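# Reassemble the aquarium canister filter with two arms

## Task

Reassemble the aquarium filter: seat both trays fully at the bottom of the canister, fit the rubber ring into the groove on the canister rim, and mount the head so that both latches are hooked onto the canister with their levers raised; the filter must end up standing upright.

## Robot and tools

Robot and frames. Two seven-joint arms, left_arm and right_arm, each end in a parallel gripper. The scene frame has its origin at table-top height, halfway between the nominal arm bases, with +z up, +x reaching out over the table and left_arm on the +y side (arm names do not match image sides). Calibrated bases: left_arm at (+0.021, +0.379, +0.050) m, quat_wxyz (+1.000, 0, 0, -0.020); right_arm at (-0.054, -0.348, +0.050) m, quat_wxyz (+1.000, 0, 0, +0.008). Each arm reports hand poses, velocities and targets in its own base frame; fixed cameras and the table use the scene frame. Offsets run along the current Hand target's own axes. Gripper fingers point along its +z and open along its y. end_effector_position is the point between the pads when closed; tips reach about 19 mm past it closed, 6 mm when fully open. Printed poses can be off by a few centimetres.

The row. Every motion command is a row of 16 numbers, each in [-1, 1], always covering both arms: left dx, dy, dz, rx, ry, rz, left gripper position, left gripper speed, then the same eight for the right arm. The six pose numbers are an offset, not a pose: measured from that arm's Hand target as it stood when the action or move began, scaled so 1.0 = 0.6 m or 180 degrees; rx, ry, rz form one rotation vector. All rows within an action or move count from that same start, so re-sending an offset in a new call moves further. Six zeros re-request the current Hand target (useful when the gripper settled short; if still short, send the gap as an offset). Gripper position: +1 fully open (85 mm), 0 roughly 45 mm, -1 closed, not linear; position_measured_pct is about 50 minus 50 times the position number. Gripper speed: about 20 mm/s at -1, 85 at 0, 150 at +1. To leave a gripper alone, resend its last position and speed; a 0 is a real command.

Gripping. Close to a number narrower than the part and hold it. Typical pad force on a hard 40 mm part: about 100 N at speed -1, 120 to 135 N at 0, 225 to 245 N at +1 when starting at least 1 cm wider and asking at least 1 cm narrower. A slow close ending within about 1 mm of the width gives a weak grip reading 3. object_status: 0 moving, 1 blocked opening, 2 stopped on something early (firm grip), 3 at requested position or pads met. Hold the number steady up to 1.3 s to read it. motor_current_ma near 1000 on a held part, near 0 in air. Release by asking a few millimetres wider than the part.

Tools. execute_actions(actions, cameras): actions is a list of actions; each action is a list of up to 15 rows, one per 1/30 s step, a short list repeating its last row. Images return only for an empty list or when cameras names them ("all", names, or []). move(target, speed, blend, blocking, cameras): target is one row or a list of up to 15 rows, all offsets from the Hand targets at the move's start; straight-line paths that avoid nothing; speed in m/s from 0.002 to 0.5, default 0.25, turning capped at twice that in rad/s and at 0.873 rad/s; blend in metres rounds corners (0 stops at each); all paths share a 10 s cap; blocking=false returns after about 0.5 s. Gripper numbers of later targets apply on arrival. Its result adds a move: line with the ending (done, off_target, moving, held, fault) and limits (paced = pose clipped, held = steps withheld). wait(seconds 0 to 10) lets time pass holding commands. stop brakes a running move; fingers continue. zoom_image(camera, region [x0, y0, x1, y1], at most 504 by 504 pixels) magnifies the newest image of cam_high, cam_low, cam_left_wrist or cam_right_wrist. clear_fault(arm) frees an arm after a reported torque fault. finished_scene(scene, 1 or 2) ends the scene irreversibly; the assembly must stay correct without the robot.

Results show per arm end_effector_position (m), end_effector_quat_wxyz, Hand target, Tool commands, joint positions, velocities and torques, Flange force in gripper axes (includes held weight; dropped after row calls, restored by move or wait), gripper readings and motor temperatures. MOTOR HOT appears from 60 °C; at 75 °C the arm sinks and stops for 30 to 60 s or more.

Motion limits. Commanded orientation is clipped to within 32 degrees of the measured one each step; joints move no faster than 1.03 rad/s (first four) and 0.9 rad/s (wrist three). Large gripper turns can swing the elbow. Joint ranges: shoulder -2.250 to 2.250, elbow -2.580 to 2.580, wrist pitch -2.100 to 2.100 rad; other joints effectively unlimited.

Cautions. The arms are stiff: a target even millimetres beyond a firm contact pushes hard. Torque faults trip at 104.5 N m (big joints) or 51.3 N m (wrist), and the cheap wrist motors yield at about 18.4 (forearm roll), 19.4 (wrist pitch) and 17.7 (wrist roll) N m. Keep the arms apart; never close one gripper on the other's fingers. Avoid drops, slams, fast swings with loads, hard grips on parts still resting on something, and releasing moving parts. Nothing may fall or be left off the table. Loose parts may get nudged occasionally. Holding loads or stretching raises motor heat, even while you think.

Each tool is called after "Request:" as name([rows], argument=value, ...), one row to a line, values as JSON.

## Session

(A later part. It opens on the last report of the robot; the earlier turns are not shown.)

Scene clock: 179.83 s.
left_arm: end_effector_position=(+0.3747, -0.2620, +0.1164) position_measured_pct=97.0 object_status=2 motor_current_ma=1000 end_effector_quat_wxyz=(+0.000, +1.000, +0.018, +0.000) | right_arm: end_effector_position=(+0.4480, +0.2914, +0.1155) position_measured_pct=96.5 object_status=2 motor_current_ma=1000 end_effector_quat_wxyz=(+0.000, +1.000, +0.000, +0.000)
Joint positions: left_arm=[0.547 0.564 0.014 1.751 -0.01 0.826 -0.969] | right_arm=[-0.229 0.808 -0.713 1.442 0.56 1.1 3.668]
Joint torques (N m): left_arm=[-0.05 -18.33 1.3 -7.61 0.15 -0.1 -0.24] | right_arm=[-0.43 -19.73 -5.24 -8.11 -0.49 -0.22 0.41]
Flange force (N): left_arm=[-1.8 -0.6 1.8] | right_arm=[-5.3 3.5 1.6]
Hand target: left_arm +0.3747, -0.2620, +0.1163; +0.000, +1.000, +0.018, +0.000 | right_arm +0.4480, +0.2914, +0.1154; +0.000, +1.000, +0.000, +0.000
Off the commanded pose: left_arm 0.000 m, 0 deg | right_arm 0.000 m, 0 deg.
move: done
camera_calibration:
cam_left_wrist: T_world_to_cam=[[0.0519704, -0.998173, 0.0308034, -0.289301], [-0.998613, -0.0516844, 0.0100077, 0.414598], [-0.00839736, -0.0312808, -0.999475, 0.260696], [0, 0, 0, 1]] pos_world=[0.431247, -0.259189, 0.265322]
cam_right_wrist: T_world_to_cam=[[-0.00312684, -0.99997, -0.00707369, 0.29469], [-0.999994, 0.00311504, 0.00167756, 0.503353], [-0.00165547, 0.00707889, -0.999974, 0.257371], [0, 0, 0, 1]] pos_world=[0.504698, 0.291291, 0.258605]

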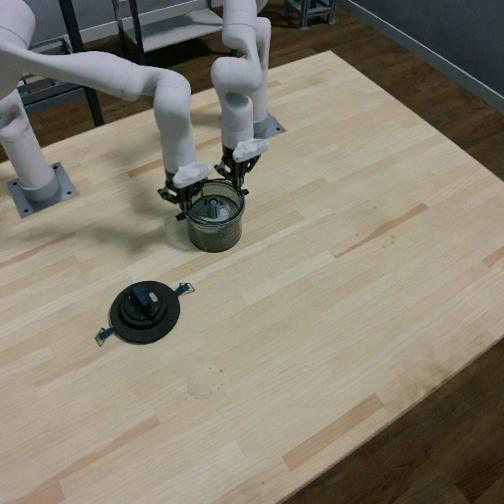

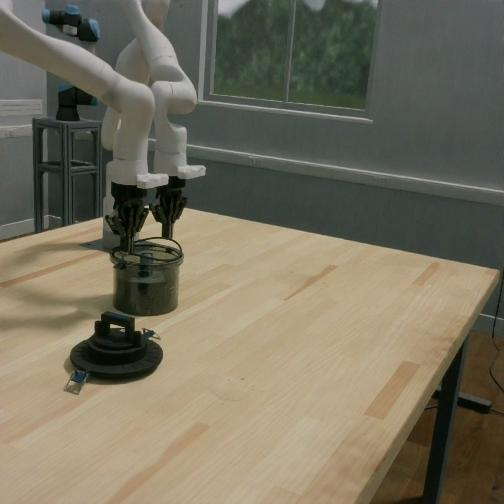

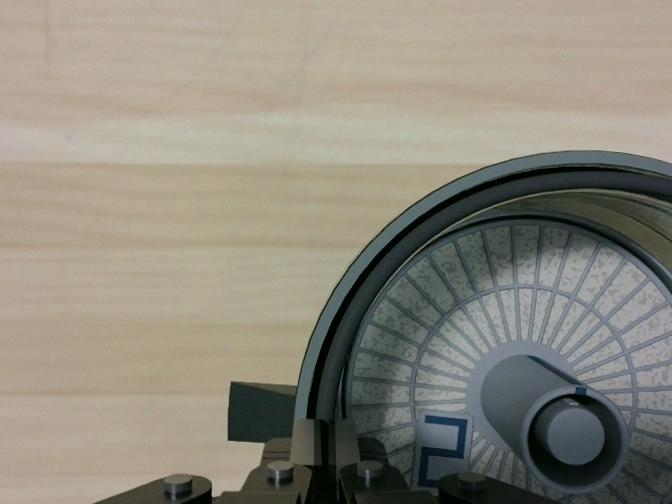

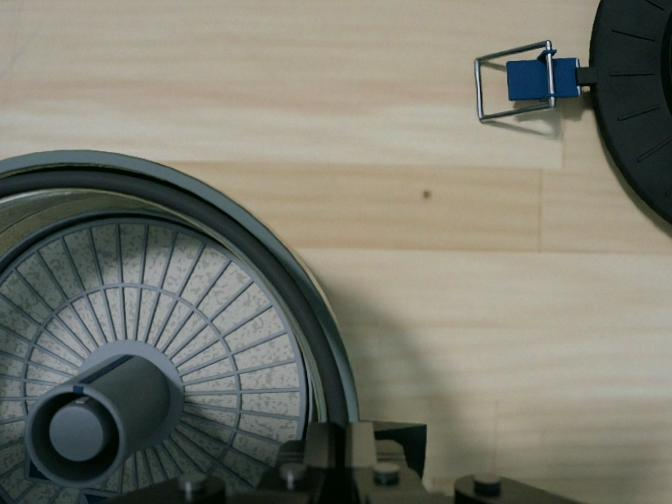

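Request:
move(target=[0,-0.0012,0,0,0,0,-0.95,-1, 0,-0.0042,0,0,0,0,-0.95,-1], speed=0.05, cameras=["cam_left_wrist","cam_right_wrist"])

Scene clock: 181.70 s.
left_arm: end_effector_position=(+0.3747, -0.2613, +0.1163) position_measured_pct=97.0 object_status=2 motor_current_ma=1000 end_effector_quat_wxyz=(+0.000, +1.000, +0.018, +0.000) | right_arm: end_effector_position=(+0.4481, +0.2939, +0.1154) position_measured_pct=96.5 object_status=2 motor_current_ma=1000 end_effector_quat_wxyz=(+0.000, +1.000, +0.000, +0.000)
Joint positions: left_arm=[0.545 0.563 0.014 1.752 -0.01 0.825 -0.97] | right_arm=[-0.234 0.811 -0.712 1.436 0.56 1.103 3.666]
Joint torques (N m): left_arm=[0.04 -18.42 1.3 -7.42 0.18 0.1 -0.22] | right_arm=[-0.57 -19.79 -5.36 -8.1 -0.43 -0.13 0.43]
Flange force (N): left_arm=[-1.3 -0.5 2.3] | right_arm=[-5.4 3.8 1.8]
Hand target: left_arm +0.3746, -0.2613, +0.1163; +0.000, +1.000, +0.018, +0.000 | right_arm +0.4481, +0.2939, +0.1154; +0.000, +1.000, +0.000, +0.000
Off the commanded pose: left_arm 0.000 m, 0 deg | right_arm 0.000 m, 0 deg.
move: done
camera_calibration:
cam_left_wrist: T_world_to_cam=[[0.0518706, -0.998179, 0.0308049, -0.288552], [-0.998619, -0.0515847, 0.0100054, 0.414563], [-0.00839808, -0.0312813, -0.999475, 0.260617], [0, 0, 0, 1]] pos_world=[0.431147, -0.258489, 0.265222]
cam_right_wrist: T_world_to_cam=[[-0.00312725, -0.99997, -0.00707401, 0.29719], [-0.999994, 0.00311616, 0.00157758, 0.503371], [-0.00155549, 0.0070789, -0.999974, 0.257303], [0, 0, 0, 1]] pos_world=[0.504698, 0.293791, 0.258605]
Images, in order (width x height): cam_left_wrist 672x504, cam_right_wrist 672x504.

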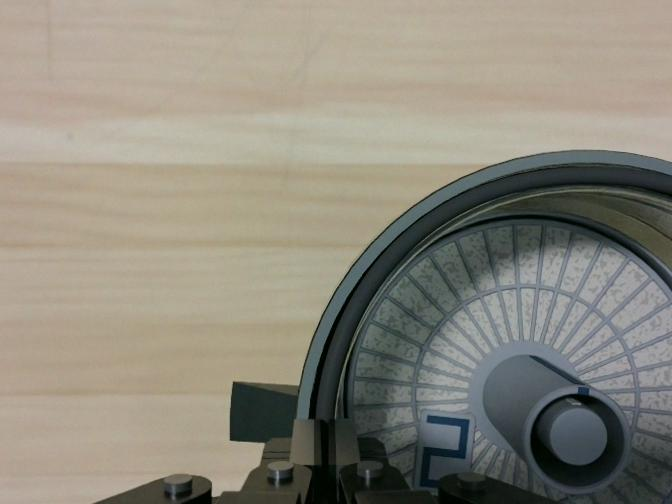

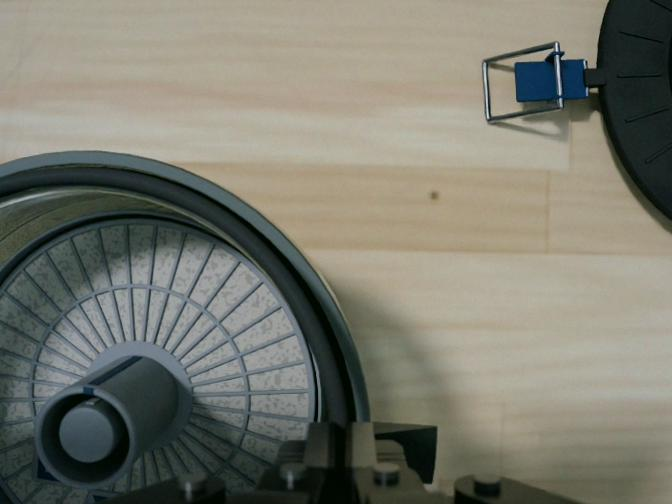

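Request:
move(target=[0,0,0.0167,0,0,0,-0.95,-1, 0,0,0.0142,0,0,0,-0.95,-1], speed=0.05, cameras=["all"])

Request:
zoom_image(camera="cam_low", region=[80, 190, 220, 330])

Request:
zoom_image(camera="cam_high", region=[150, 130, 270, 250])

Scene clock: 182.90 s.
left_arm: end_effector_position=(+0.3747, -0.2613, +0.1063) position_measured_pct=97.0 object_status=2 motor_current_ma=1000 end_effector_quat_wxyz=(+0.000, +1.000, +0.018, +0.000) | right_arm: end_effector_position=(+0.4481, +0.2939, +0.1070) position_measured_pct=96.5 object_status=2 motor_current_ma=1000 end_effector_quat_wxyz=(+0.000, +1.000, +0.000, +0.000)
Joint positions: left_arm=[0.546 0.58 0.013 1.763 -0.01 0.798 -0.97] | right_arm=[-0.237 0.822 -0.707 1.445 0.569 1.085 3.659]
Joint torques (N m): left_arm=[0.01 -18.63 1.4 -7.27 0.23 0.25 -0.24] | right_arm=[-0.37 -19.79 -5.36 -8.1 -0.36 -0.12 0.43]
Flange force (N): left_arm=[-1.5 -0.5 2.9] | right_arm=[-6.0 3.7 1.7]
Hand target: left_arm +0.3747, -0.2613, +0.1063; +0.000, +1.000, +0.018, +0.000 | right_arm +0.4480, +0.2939, +0.1069; +0.000, +1.000, +0.000, +0.000
Off the commanded pose: left_arm 0.000 m, 0 deg | right_arm 0.000 m, 0 deg.
move: done
camera_calibration:
cam_left_wrist: T_world_to_cam=[[0.0519704, -0.998173, 0.0308034, -0.288294], [-0.998613, -0.0516844, 0.0100077, 0.414734], [-0.00839736, -0.0312808, -0.999475, 0.250723], [0, 0, 0, 1]] pos_world=[0.431247, -0.258489, 0.255322]
cam_right_wrist: T_world_to_cam=[[-0.00312684, -0.99997, -0.00707369, 0.29713], [-0.999994, 0.00311504, 0.00167756, 0.50336], [-0.00165547, 0.00707889, -0.999974, 0.248854], [0, 0, 0, 1]] pos_world=[0.504698, 0.293791, 0.250105]

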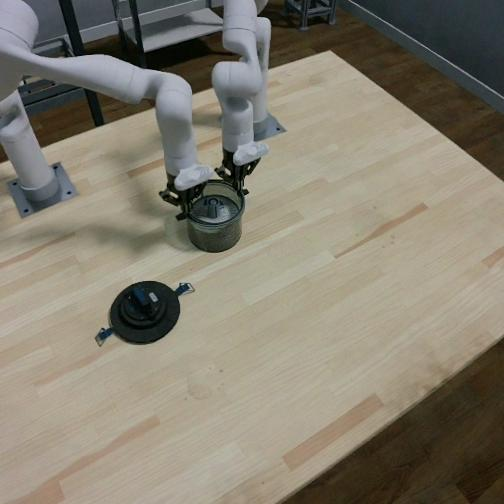

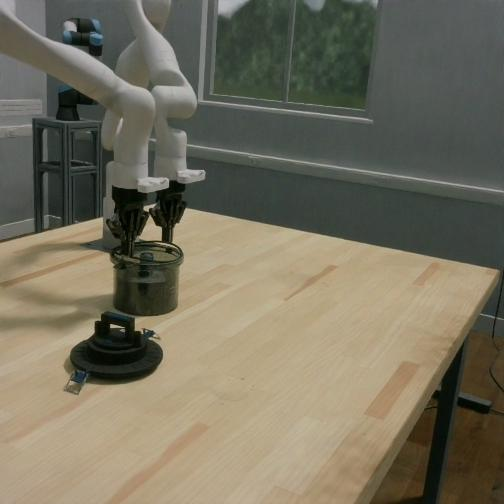

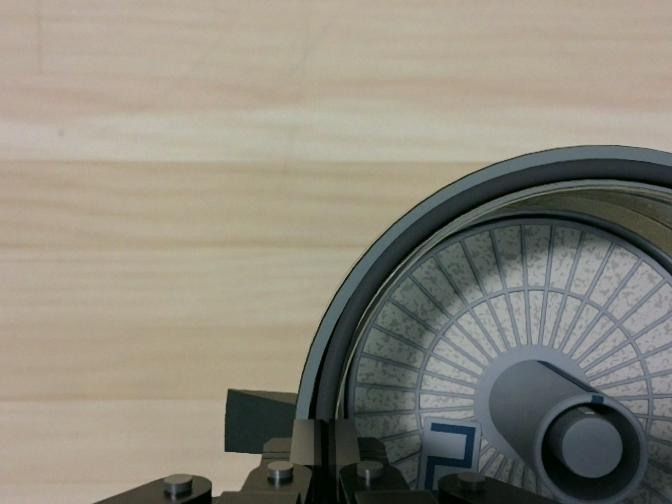

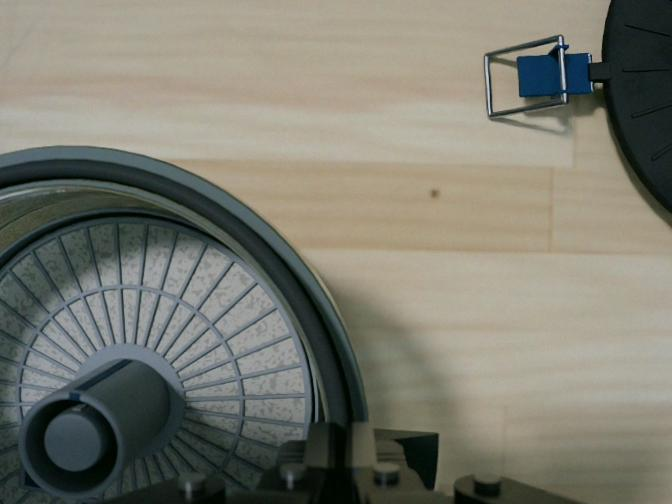

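Scaled by 3.600.

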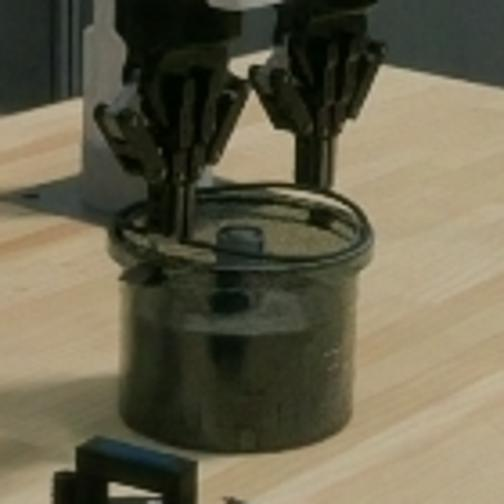

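Scaled by 4.200.

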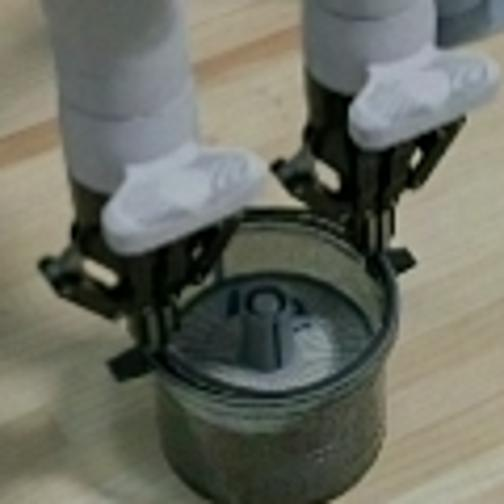

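Request:
move(target=[0,0,0.0125,0,0,0,-0.95,-1, 0,0,0.0125,0,0,0,-0.95,-1], speed=0.04, cameras=["cam_left_wrist","cam_right_wrist"])

Scene clock: 184.00 s.
left_arm: end_effector_position=(+0.3747, -0.2613, +0.0988) position_measured_pct=97.0 object_status=2 motor_current_ma=1000 end_effector_quat_wxyz=(+0.000, +1.000, +0.018, +0.000) | right_arm: end_effector_position=(+0.4481, +0.2939, +0.0995) position_measured_pct=96.5 object_status=2 motor_current_ma=1000 end_effector_quat_wxyz=(+0.000, +1.000, +0.000, +0.000)
Joint positions: left_arm=[0.546 0.593 0.013 1.77 -0.01 0.778 -0.97] | right_arm=[-0.239 0.832 -0.701 1.453 0.576 1.069 3.653]
Joint torques (N m): left_arm=[0.08 -18.27 1.33 -7.09 0.24 0.23 -0.21] | right_arm=[-0.38 -19.97 -5.45 -7.89 -0.48 0.11 0.43]
Flange force (N): left_arm=[-1.9 -1.0 2.0] | right_arm=[-5.8 3.6 2.3]
Hand target: left_arm +0.3747, -0.2613, +0.0988; +0.000, +1.000, +0.018, +0.000 | right_arm +0.4481, +0.2939, +0.0994; +0.000, +1.000, +0.000, +0.000
Off the commanded pose: left_arm 0.000 m, 0 deg | right_arm 0.000 m, 0 deg.
move: done
camera_calibration:
cam_left_wrist: T_world_to_cam=[[0.0519704, -0.998173, 0.0308034, -0.288063], [-0.998613, -0.0516844, 0.0100077, 0.414809], [-0.00839736, -0.0312808, -0.999475, 0.243227], [0, 0, 0, 1]] pos_world=[0.431247, -0.258489, 0.247822]
cam_right_wrist: T_world_to_cam=[[-0.00312684, -0.99997, -0.00707369, 0.297077], [-0.999994, 0.00311504, 0.00167756, 0.503372], [-0.00165547, 0.00707889, -0.999974, 0.241354], [0, 0, 0, 1]] pos_world=[0.504698, 0.293791, 0.242605]
Images, in order (width x height): cam_left_wrist 672x504, cam_right_wrist 672x504.

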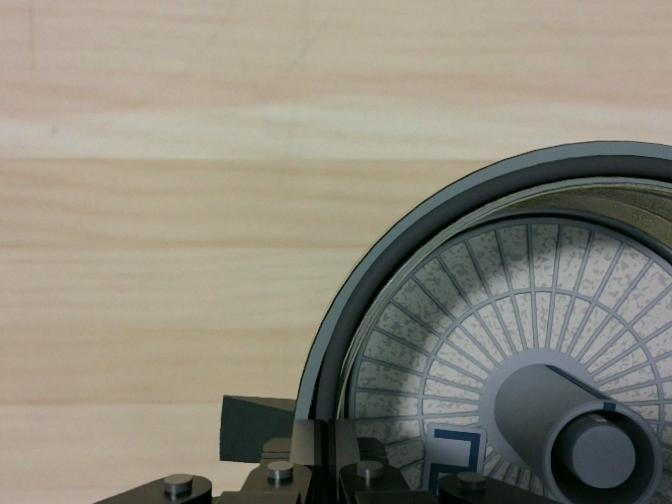

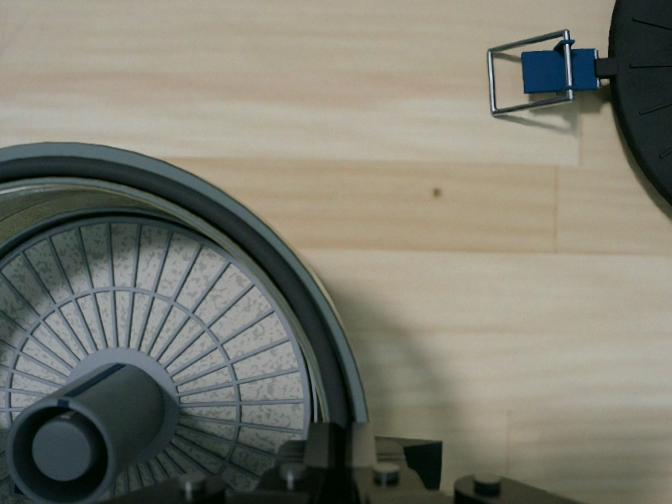

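Request:
move(target=[0,0.0008,0.0025,0,0,0,-0.95,-1, 0,-0.0008,0.0025,0,0,0,-0.95,-1], speed=0.03)

Request:
move(target=[0,0,0.0017,0,0,0,-0.95,-1, 0,0,0.0017,0,0,0,-0.95,-1], speed=0.03, cameras=["cam_left_wrist","cam_right_wrist"])

Scene clock: 185.33 s.
left_arm: end_effector_position=(+0.3747, -0.2618, +0.0974) position_measured_pct=97.0 object_status=2 motor_current_ma=1000 end_effector_quat_wxyz=(+0.000, +1.000, +0.018, +0.000) | right_arm: end_effector_position=(+0.4481, +0.2944, +0.0979) position_measured_pct=96.5 object_status=2 motor_current_ma=1000 end_effector_quat_wxyz=(+0.000, +1.000, +0.000, +0.000)
Joint positions: left_arm=[0.547 0.596 0.013 1.771 -0.01 0.774 -0.969] | right_arm=[-0.24 0.834 -0.7 1.453 0.578 1.066 3.652]
Joint torques (N m): left_arm=[1.06 -11.01 2.37 -6.07 0.84 -1.95 -0.22] | right_arm=[-0.39 -19.87 -5.44 -7.94 -0.4 -0.16 0.41]
Flange force (N): left_arm=[-4.6 -5.8 -17.4] | right_arm=[-5.7 3.6 1.5]
Hand target: left_arm +0.3747, -0.2618, +0.0973; +0.000, +1.000, +0.018, +0.000 | right_arm +0.4480, +0.2944, +0.0979; +0.000, +1.000, +0.000, +0.000
Off the commanded pose: left_arm 0.000 m, 0 deg | right_arm 0.000 m, 0 deg.
move: done

Scene clock: 186.03 s.
left_arm: end_effector_position=(+0.3746, -0.2617, +0.0961) position_measured_pct=97.0 object_status=2 motor_current_ma=1000 end_effector_quat_wxyz=(+0.000, +1.000, +0.018, +0.000) | right_arm: end_effector_position=(+0.4481, +0.2944, +0.0969) position_measured_pct=96.5 object_status=2 motor_current_ma=1000 end_effector_quat_wxyz=(+0.000, +1.000, +0.000, +0.000)
Joint positions: left_arm=[0.547 0.598 0.012 1.772 -0.01 0.772 -0.969] | right_arm=[-0.241 0.836 -0.699 1.454 0.579 1.064 3.651]
Joint torques (N m): left_arm=[1.66 -13.31 3.28 -6.13 1.18 -1.01 -0.19] | right_arm=[-1.68 -17.67 -6.04 -8.18 -0.6 -1.53 0.4]
Flange force (N): left_arm=[-2.4 -5.8 -10.9] | right_arm=[-7.1 7.4 -3.8]
Hand target: left_arm +0.3747, -0.2618, +0.0963; +0.000, +1.000, +0.018, +0.000 | right_arm +0.4480, +0.2944, +0.0969; +0.000, +1.000, +0.000, +0.000
Off the commanded pose: left_arm 0.000 m, 0 deg | right_arm 0.000 m, 0 deg.
move: done
camera_calibration:
cam_left_wrist: T_world_to_cam=[[0.0520757, -0.998178, 0.0304817, -0.288344], [-0.998604, -0.0517806, 0.010394, 0.414694], [-0.00879667, -0.0309804, -0.999481, 0.240667], [0, 0, 0, 1]] pos_world=[0.431248, -0.25889, 0.245021]
cam_right_wrist: T_world_to_cam=[[-0.00312684, -0.99997, -0.00707369, 0.297458], [-0.999994, 0.00311504, 0.00167756, 0.503375], [-0.00165547, 0.00707889, -0.999974, 0.238751], [0, 0, 0, 1]] pos_world=[0.504698, 0.294191, 0.240005]
Images, in order (width x height): cam_left_wrist 672x504, cam_right_wrist 672x504.

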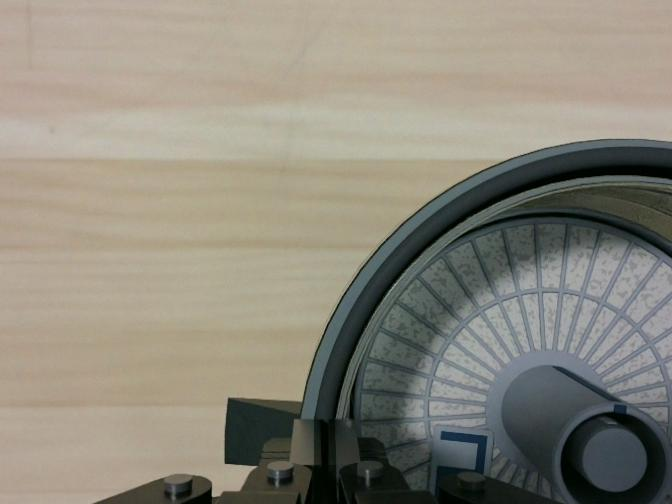

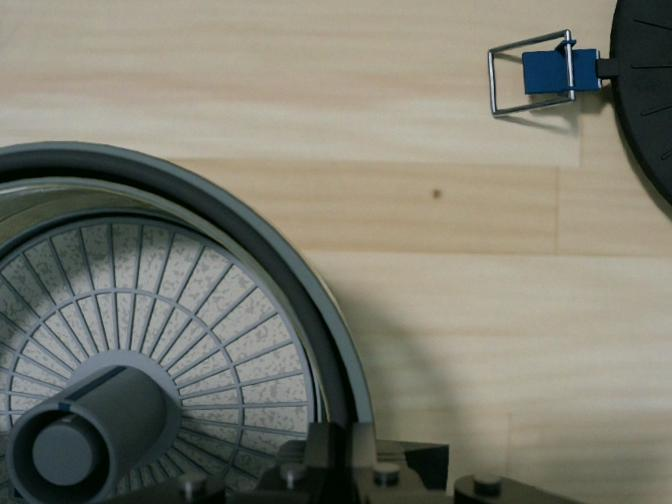

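Request:
zoom_image(camera="cam_left_wrist", region=[260, 240, 460, 460])

Request:
zoom_image(camera="cam_right_wrist", region=[240, 240, 440, 460])

Scaled by 2.291.

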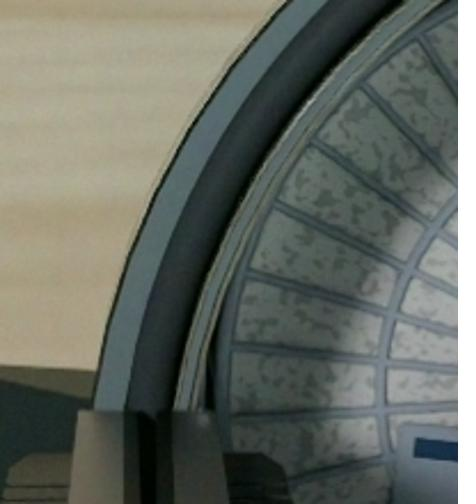

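Scaled by 2.291.

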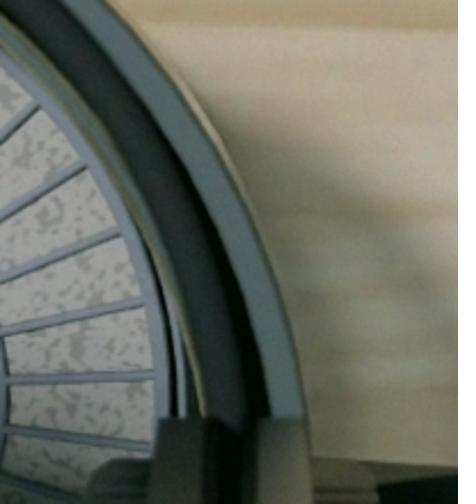

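Request:
move(target=[0,0.0015,-0.002,0,0,0,-0.95,-1, 0,0.001,-0.0015,0,0,0,-0.95,-1], speed=0.03, cameras=["cam_left_wrist","cam_right_wrist"])

Request:
zoom_image(camera="cam_left_wrist", region=[260, 240, 460, 460])

Request:
zoom_image(camera="cam_right_wrist", region=[240, 240, 440, 460])

Scene clock: 187.97 s.
left_arm: end_effector_position=(+0.3747, -0.2628, +0.0975) position_measured_pct=97.0 object_status=2 motor_current_ma=1000 end_effector_quat_wxyz=(+0.000, +1.000, +0.018, +0.000) | right_arm: end_effector_position=(+0.4480, +0.2938, +0.0978) position_measured_pct=96.5 object_status=2 motor_current_ma=1000 end_effector_quat_wxyz=(+0.000, +1.000, +0.000, +0.000)
Joint positions: left_arm=[0.549 0.596 0.013 1.769 -0.01 0.776 -0.968] | right_arm=[-0.239 0.834 -0.7 1.455 0.578 1.065 3.652]
Joint torques (N m): left_arm=[0.28 -18.61 1.74 -7.32 0.34 -0.14 -0.2] | right_arm=[-0.44 -19.91 -5.36 -7.92 -0.4 -0.16 0.41]
Flange force (N): left_arm=[-1.4 -1.3 1.7] | right_arm=[-5.6 3.7 1.5]
Hand target: left_arm +0.3747, -0.2627, +0.0975; +0.000, +1.000, +0.018, +0.000 | right_arm +0.4480, +0.2938, +0.0978; +0.000, +1.000, +0.000, +0.000
Off the commanded pose: left_arm 0.000 m, 0 deg | right_arm 0.000 m, 0 deg.
move: done
camera_calibration:
cam_left_wrist: T_world_to_cam=[[0.0518764, -0.998172, 0.0309992, -0.289424], [-0.998617, -0.0515854, 0.0101156, 0.414752], [-0.00849796, -0.0314811, -0.999468, 0.241774], [0, 0, 0, 1]] pos_world=[0.431247, -0.259889, 0.246422]
cam_right_wrist: T_world_to_cam=[[-0.00312684, -0.99997, -0.00707369, 0.296964], [-0.999994, 0.00311504, 0.00167756, 0.503376], [-0.00165547, 0.00707889, -0.999974, 0.239655], [0, 0, 0, 1]] pos_world=[0.504698, 0.293691, 0.240905]
Images, in order (width x height): cam_left_wrist 672x504, cam_right_wrist 672x504.

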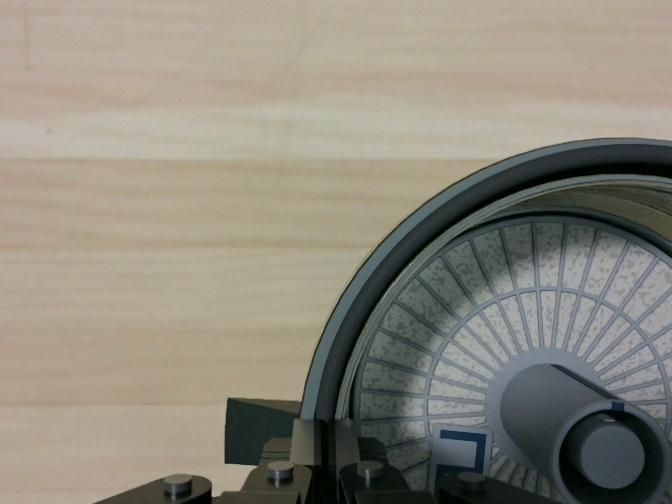

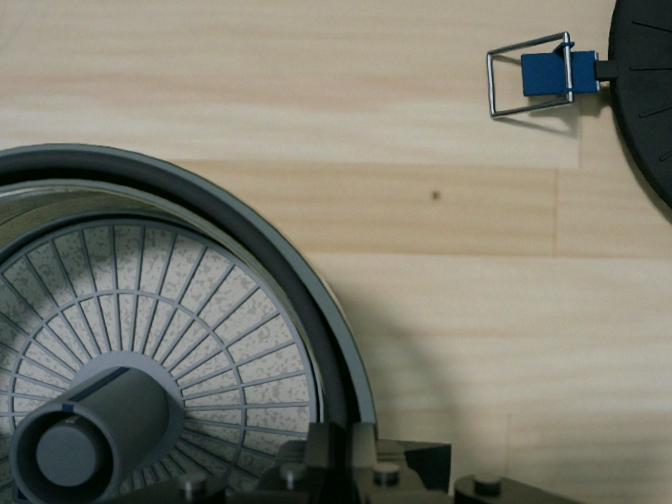

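Scaled by 2.291.

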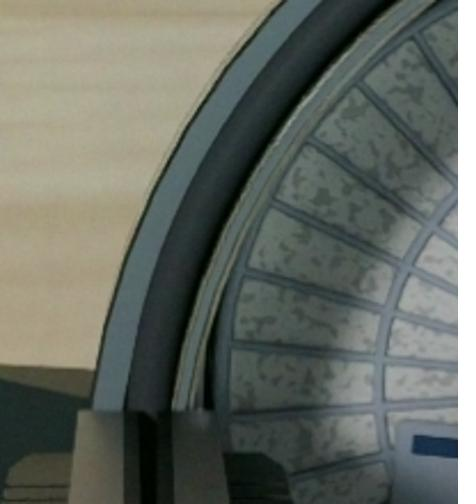

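Scaled by 2.291.

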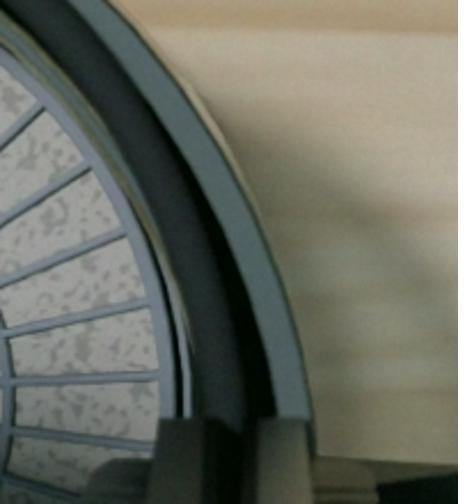

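Request:
move(target=[0,0,0,0,0,0,-0.95,-1, 0,0.0017,0,0,0,0,-0.95,-1], speed=0.03)

Request:
execute_actions([
  [[0,0,0,0,0,0,-0.7,-1,0,0,0,0,0,0,-0.7,-1]],
], cameras=["cam_left_wrist","cam_right_wrist"])

Scene clock: 189.10 s.
left_arm: end_effector_position=(+0.3747, -0.2627, +0.0975) position_measured_pct=97.0 object_status=2 motor_current_ma=1000 end_effector_quat_wxyz=(+0.000, +1.000, +0.018, +0.000) | right_arm: end_effector_position=(+0.4481, +0.2928, +0.0978) position_measured_pct=96.5 object_status=2 motor_current_ma=1000 end_effector_quat_wxyz=(+0.000, +1.000, +0.000, +0.000)
Joint positions: left_arm=[0.549 0.596 0.012 1.769 -0.01 0.776 -0.968] | right_arm=[-0.237 0.833 -0.7 1.457 0.578 1.064 3.653]
Joint torques (N m): left_arm=[0.24 -18.61 1.62 -7.23 0.36 -0.07 -0.17] | right_arm=[-0.37 -19.89 -5.36 -7.93 -0.41 -0.13 0.42]
Flange force (N): left_arm=[-1.3 -1.1 1.8] | right_arm=[-5.7 3.6 1.7]
Hand target: left_arm +0.3747, -0.2627, +0.0975; +0.000, +1.000, +0.018, +0.000 | right_arm +0.4481, +0.2928, +0.0978; +0.000, +1.000, +0.000, +0.000
Off the commanded pose: left_arm 0.000 m, 0 deg | right_arm 0.000 m, 0 deg.
move: done

Scene clock: 189.90 s.
left_arm: end_effector_position=(+0.3747, -0.2627, +0.0975) position_measured_pct=85.3 object_status=0 motor_current_ma=0 end_effector_quat_wxyz=(+0.000, +1.000, +0.018, +0.000) | right_arm: end_effector_position=(+0.4480, +0.2928, +0.0978) position_measured_pct=85.3 object_status=3 motor_current_ma=0 end_effector_quat_wxyz=(+0.000, +1.000, +0.000, +0.000)
Joint positions: left_arm=[0.549 0.596 0.012 1.769 -0.01 0.776 -0.968] | right_arm=[-0.237 0.833 -0.7 1.457 0.578 1.064 3.653]
Joint torques (N m): left_arm=[0 -18.55 1.28 -7 0.22 0.09 -0.23] | right_arm=[-0.43 -19.87 -5.41 -7.9 -0.41 -0.14 0.4]
Hand target: left_arm +0.3747, -0.2627, +0.0975; +0.000, +1.000, +0.018, +0.000 | right_arm +0.4480, +0.2928, +0.0978; +0.000, +1.000, +0.000, +0.000
Off the commanded pose: left_arm 0.000 m, 0 deg | right_arm 0.000 m, 0 deg.
camera_calibration:
cam_left_wrist: T_world_to_cam=[[0.0519704, -0.998173, 0.0308034, -0.289417], [-0.998613, -0.0516844, 0.0100077, 0.414751], [-0.00839736, -0.0312808, -0.999475, 0.241784], [0, 0, 0, 1]] pos_world=[0.431247, -0.259889, 0.246422]
cam_right_wrist: T_world_to_cam=[[-0.00312684, -0.99997, -0.00707369, 0.295865], [-0.999994, 0.00311504, 0.00167756, 0.503379], [-0.00165547, 0.00707889, -0.999974, 0.239663], [0, 0, 0, 1]] pos_world=[0.504698, 0.292591, 0.240905]
Images, in order (width x height): cam_left_wrist 672x504, cam_right_wrist 672x504.

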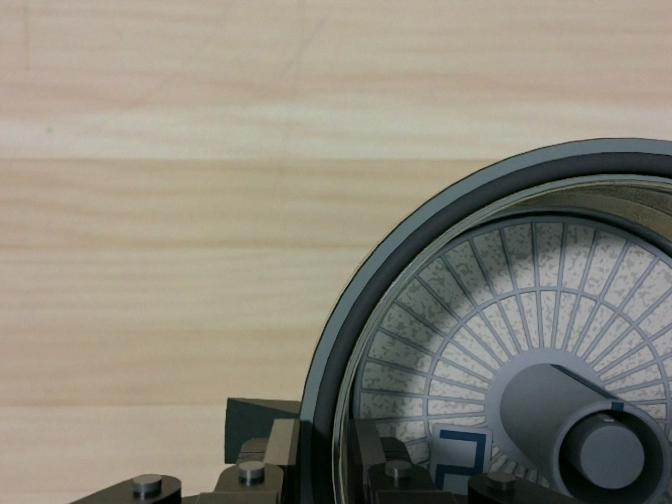

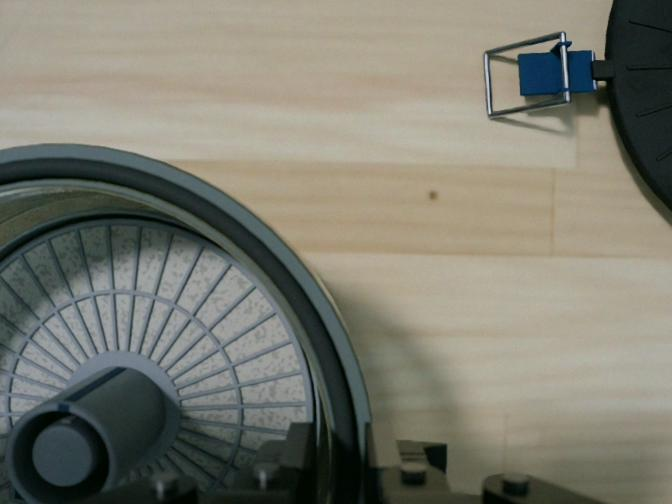

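Request:
move([
  [0,0,-0.03,0,0,0,-0.7,-1, 0,0,-0.03,0,0,0,-0.7,-1],
  [0,0,-0.25,0,0,0,-0.7,-1, 0,0,-0.25,0,0,0,-0.7,-1],
  [-0.1,-0.25,-0.25,0,0,0,-0.7,-1, -0.08,-0.05,-0.25,0,0,0,-0.7,-1],
  [-0.1,-0.3,-0.25,0,0,0,-0.7,-1, -0.08,-0.135,-0.25,0,0,0,-0.7,-1],
], speed=[0.05,0.2,0.25,0.25], blend=[0,0.02,0.02,0], cameras=["all"])

Request:
zoom_image(camera="cam_right_wrist", region=[150, 40, 600, 480])

Scene clock: 193.37 s.
left_arm: end_effector_position=(+0.3081, -0.0850, +0.2474) position_measured_pct=85.3 object_status=3 motor_current_ma=0 end_effector_quat_wxyz=(+0.000, +1.000, +0.018, +0.000) | right_arm: end_effector_position=(+0.4000, +0.3738, +0.2477) position_measured_pct=85.3 object_status=3 motor_current_ma=0 end_effector_quat_wxyz=(+0.000, +1.000, +0.000, +0.000)
Joint positions: left_arm=[0.29 0.097 -0.108 1.953 0.012 1.091 -1.357] | right_arm=[-0.418 0.702 -0.765 1.17 0.469 1.439 3.595]
Joint torques (N m): left_arm=[0.12 -10.59 0.98 -8.78 0.23 0.05 -0.14] | right_arm=[-0.49 -19.7 -4.93 -9.31 -0.42 -0.18 0.41]
Flange force (N): left_arm=[-0.4 -1.3 2.3] | right_arm=[-4.6 4.5 3.0]
Hand target: left_arm +0.3081, -0.0850, +0.2474; +0.000, +1.000, +0.018, +0.000 | right_arm +0.4000, +0.3739, +0.2477; +0.000, +1.000, +0.000, +0.000
Off the commanded pose: left_arm 0.000 m, 0 deg | right_arm 0.000 m, 0 deg.
move: done
camera_calibration:
cam_left_wrist: T_world_to_cam=[[0.0519704, -0.998173, 0.0308034, -0.113198], [-0.998613, -0.0516844, 0.0100077, 0.355927], [-0.00839736, -0.0312808, -0.999475, 0.396605], [0, 0, 0, 1]] pos_world=[0.364647, -0.0821892, 0.396322]
cam_right_wrist: T_world_to_cam=[[-0.00312725, -0.99997, -0.00707401, 0.377873], [-0.999994, 0.00311616, 0.00157758, 0.454814], [-0.00155549, 0.0070789, -0.999974, 0.388959], [0, 0, 0, 1]] pos_world=[0.456598, 0.373691, 0.390905]

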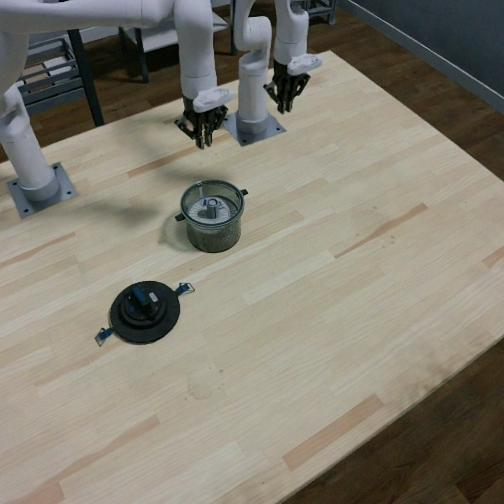

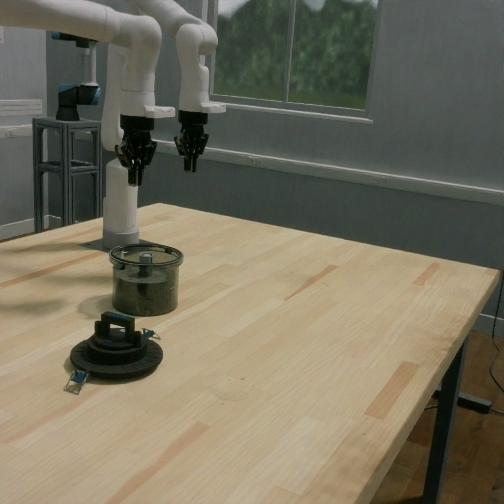

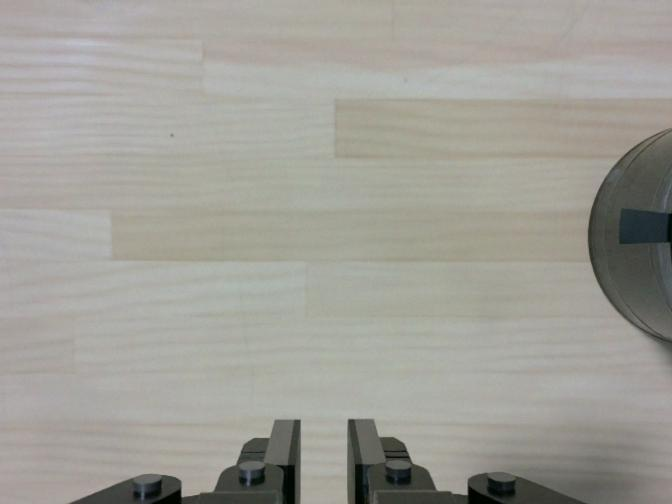

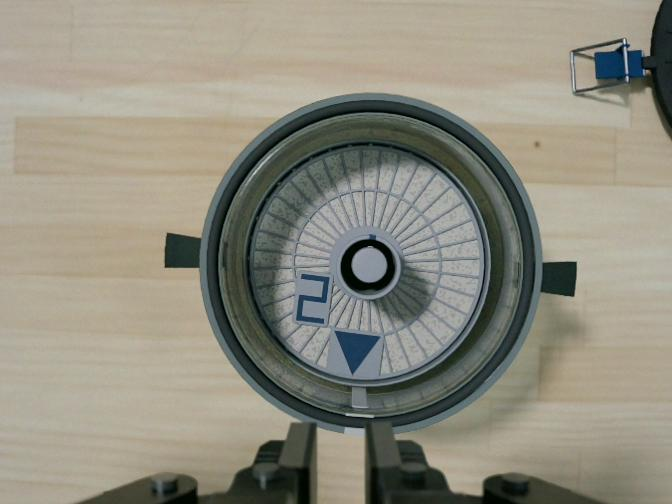

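Scaled by 1.120.

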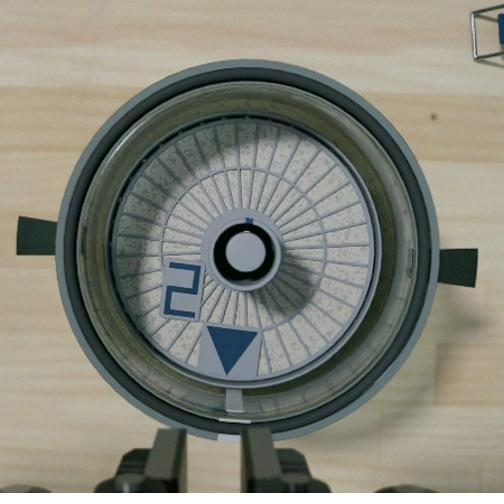

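Request:
zoom_image(camera="cam_right_wrist", region=[190, 80, 380, 270])

Request:
zoom_image(camera="cam_right_wrist", region=[360, 80, 550, 270])

Request:
zoom_image(camera="cam_right_wrist", region=[190, 250, 380, 440])

Request:
zoom_image(camera="cam_right_wrist", region=[360, 250, 550, 440])

Scaled by 2.653.

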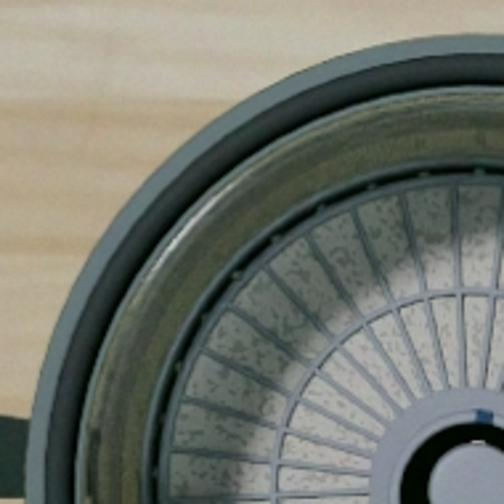

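Scaled by 2.653.

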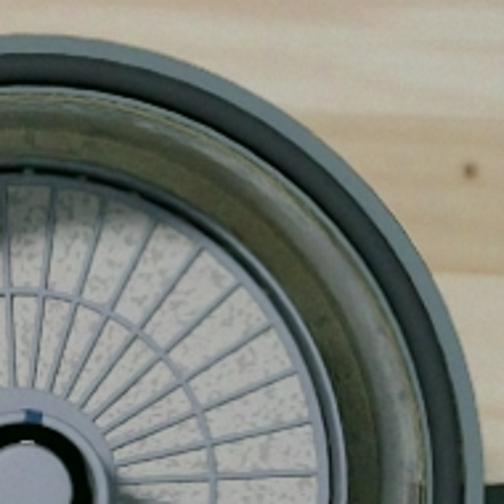

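Scaled by 2.653.

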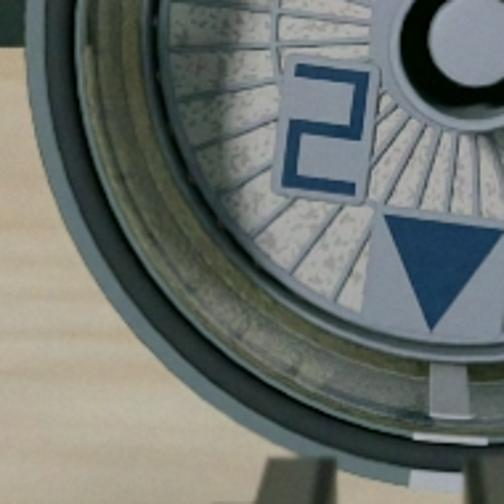

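Scaled by 2.653.

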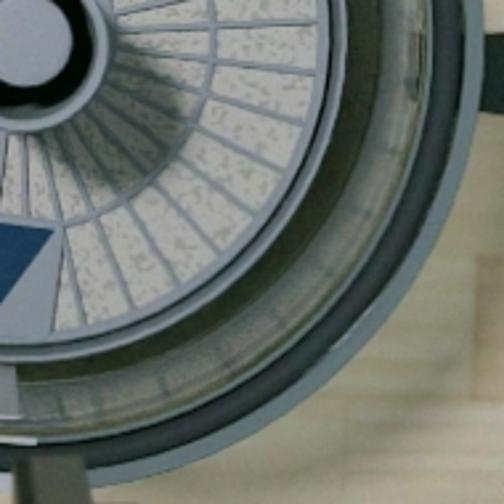

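Request:
move(target=[0,0,0,0,0,0,-0.7,-1, 0.2895,0.4423,0.0795,0,0,-0.0217,0.3,0], speed=0.25, cameras=["all"])

Scene clock: 196.73 s.
left_arm: end_effector_position=(+0.3081, -0.0850, +0.2474) position_measured_pct=85.3 object_status=3 motor_current_ma=0 end_effector_quat_wxyz=(+0.000, +1.000, +0.018, +0.000) | right_arm: end_effector_position=(+0.5737, +0.1085, +0.2002) position_measured_pct=35.1 object_status=3 motor_current_ma=0 end_effector_quat_wxyz=(+0.000, +0.999, +0.034, +0.000)
Joint positions: left_arm=[0.29 0.097 -0.108 1.953 0.012 1.091 -1.357] | right_arm=[0.1 0.818 -0.731 1.1 0.518 1.396 4.232]
Joint torques (N m): left_arm=[-0.02 -10.62 1.02 -8.72 0.21 0.1 -0.19] | right_arm=[-0.38 -21.26 -5.06 -8.74 -0.38 -0.42 0.42]
Flange force (N): left_arm=[-0.4 -0.8 2.3] | right_arm=[-5.9 0.6 1.2]
Hand target: left_arm +0.3081, -0.0850, +0.2474; +0.000, +1.000, +0.018, +0.000 | right_arm +0.5737, +0.1085, +0.2002; +0.000, +0.999, +0.034, +0.000
Off the commanded pose: left_arm 0.000 m, 0 deg | right_arm 0.000 m, 0 deg.
move: done
camera_calibration:
cam_left_wrist: T_world_to_cam=[[0.051968, -0.998174, 0.0308034, -0.113097], [-0.998613, -0.0516821, 0.0100076, 0.355932], [-0.00839738, -0.0312808, -0.999475, 0.396608], [0, 0, 0, 1]] pos_world=[0.364647, -0.0820892, 0.396322]
cam_right_wrist: T_world_to_cam=[[0.0649773, -0.997862, -0.00706922, 0.0733659], [-0.997885, -0.0649904, 0.00164479, 0.635645], [-0.00210071, 0.00694739, -0.999974, 0.343941], [0, 0, 0, 1]] pos_world=[0.630256, 0.11213, 0.343405]

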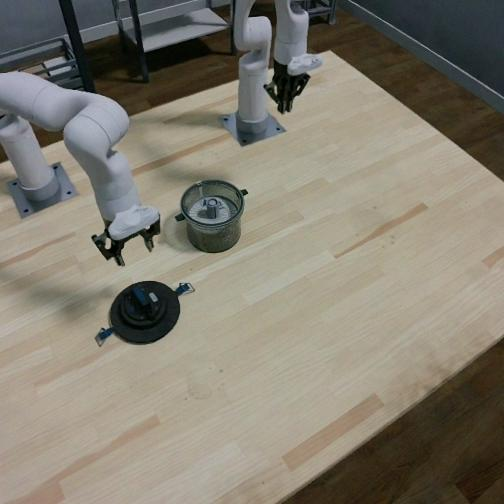

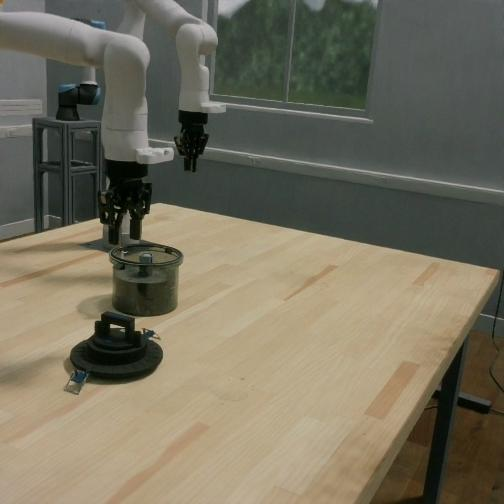

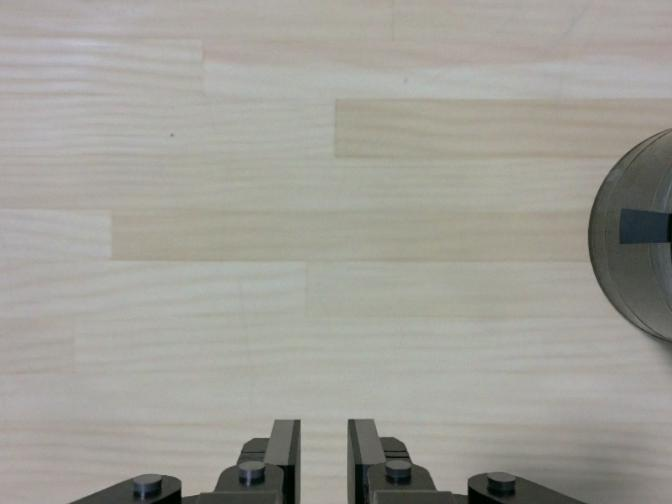

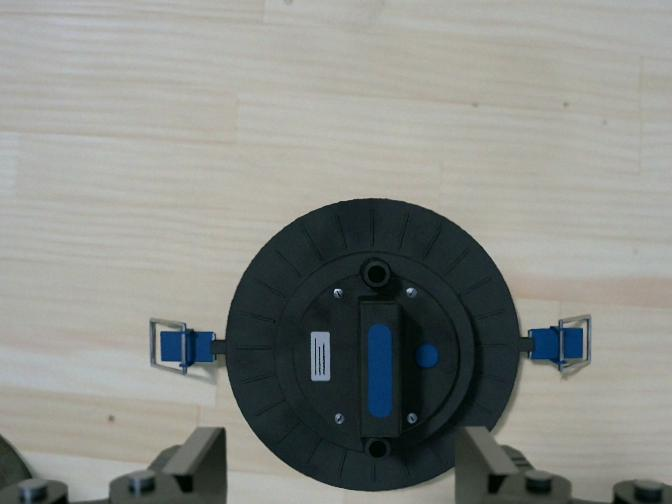

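Request:
move(target=[0,0,0,0,0,0,-0.7,-1, 0,0.0238,0.1335,0,0,0,0.3,0], speed=0.15, cameras=["cam_right_wrist"])

Scene clock: 198.30 s.
left_arm: end_effector_position=(+0.3081, -0.0850, +0.2474) position_measured_pct=85.3 object_status=3 motor_current_ma=0 end_effector_quat_wxyz=(+0.000, +1.000, +0.018, +0.000) | right_arm: end_effector_position=(+0.5747, +0.0942, +0.1202) position_measured_pct=35.1 object_status=3 motor_current_ma=0 end_effector_quat_wxyz=(+0.000, +0.999, +0.034, +0.000)
Joint positions: left_arm=[0.29 0.097 -0.108 1.953 0.012 1.091 -1.357] | right_arm=[0.133 0.894 -0.704 1.229 0.57 1.212 4.205]
Joint torques (N m): left_arm=[0.03 -10.69 0.99 -8.85 0.24 0.07 -0.21] | right_arm=[-0.41 -21.57 -5.43 -8.3 -0.58 -0.16 0.39]
Flange force (N): left_arm=[-0.6 -0.9 2.6] | right_arm=[-7.1 0.7 1.4]
Hand target: left_arm +0.3081, -0.0850, +0.2474; +0.000, +1.000, +0.018, +0.000 | right_arm +0.5747, +0.0942, +0.1201; +0.000, +0.999, +0.034, +0.000
Off the commanded pose: left_arm 0.000 m, 0 deg | right_arm 0.000 m, 0 deg.
move: done
camera_calibration:
cam_right_wrist: T_world_to_cam=[[0.065076, -0.997855, -0.00707699, 0.0585042], [-0.997878, -0.0650899, 0.00174346, 0.635831], [-0.00220036, 0.00694852, -0.999973, 0.264006], [0, 0, 0, 1]] pos_world=[0.631256, 0.0979304, 0.263305]
Images, in order (width x height): cam_right_wrist 672x504.

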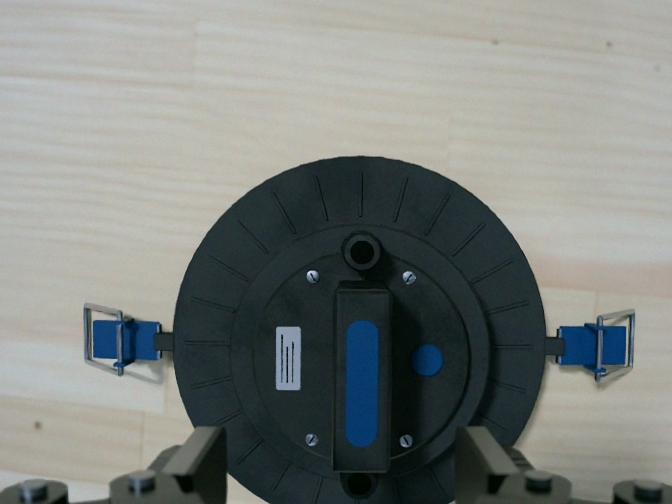

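Request:
move(target=[0,0,0,0,0,0,-0.7,-1, 0.02,0.0088,0.0667,0,0,0,0.3,0], speed=0.1, cameras=["cam_right_wrist"])

Scene clock: 199.50 s.
left_arm: end_effector_position=(+0.3081, -0.0850, +0.2474) position_measured_pct=85.3 object_status=3 motor_current_ma=0 end_effector_quat_wxyz=(+0.000, +1.000, +0.018, +0.000) | right_arm: end_effector_position=(+0.5871, +0.0897, +0.0802) position_measured_pct=35.1 object_status=3 motor_current_ma=0 end_effector_quat_wxyz=(+0.000, +0.999, +0.034, +0.000)
Joint positions: left_arm=[0.29 0.097 -0.108 1.953 0.012 1.091 -1.357] | right_arm=[0.127 0.965 -0.681 1.216 0.601 1.157 4.207]
Joint torques (N m): left_arm=[-0.06 -10.64 0.95 -8.85 0.25 0.1 -0.19] | right_arm=[-0.36 -22.49 -5.45 -7.97 -0.47 0.04 0.43]
Flange force (N): left_arm=[-0.7 -0.8 2.6] | right_arm=[-7.6 0.5 1.5]
Hand target: left_arm +0.3081, -0.0850, +0.2474; +0.000, +1.000, +0.018, +0.000 | right_arm +0.5871, +0.0897, +0.0801; +0.000, +0.999, +0.034, +0.000
Off the commanded pose: left_arm 0.000 m, 0 deg | right_arm 0.000 m, 0 deg.
move: done
camera_calibration:
cam_right_wrist: T_world_to_cam=[[0.0650768, -0.997855, -0.0070705, 0.0529283], [-0.997878, -0.06509, 0.00164368, 0.647905], [-0.00210037, 0.00694853, -0.999974, 0.224001], [0, 0, 0, 1]] pos_world=[0.643556, 0.0934304, 0.223305]
Images, in order (width x height): cam_right_wrist 672x504.

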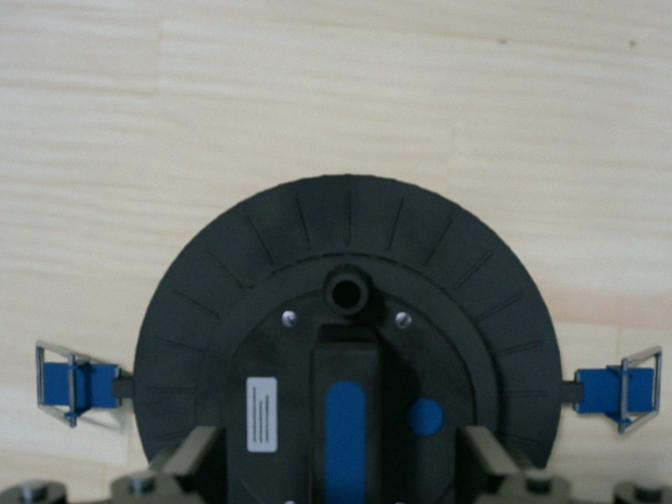

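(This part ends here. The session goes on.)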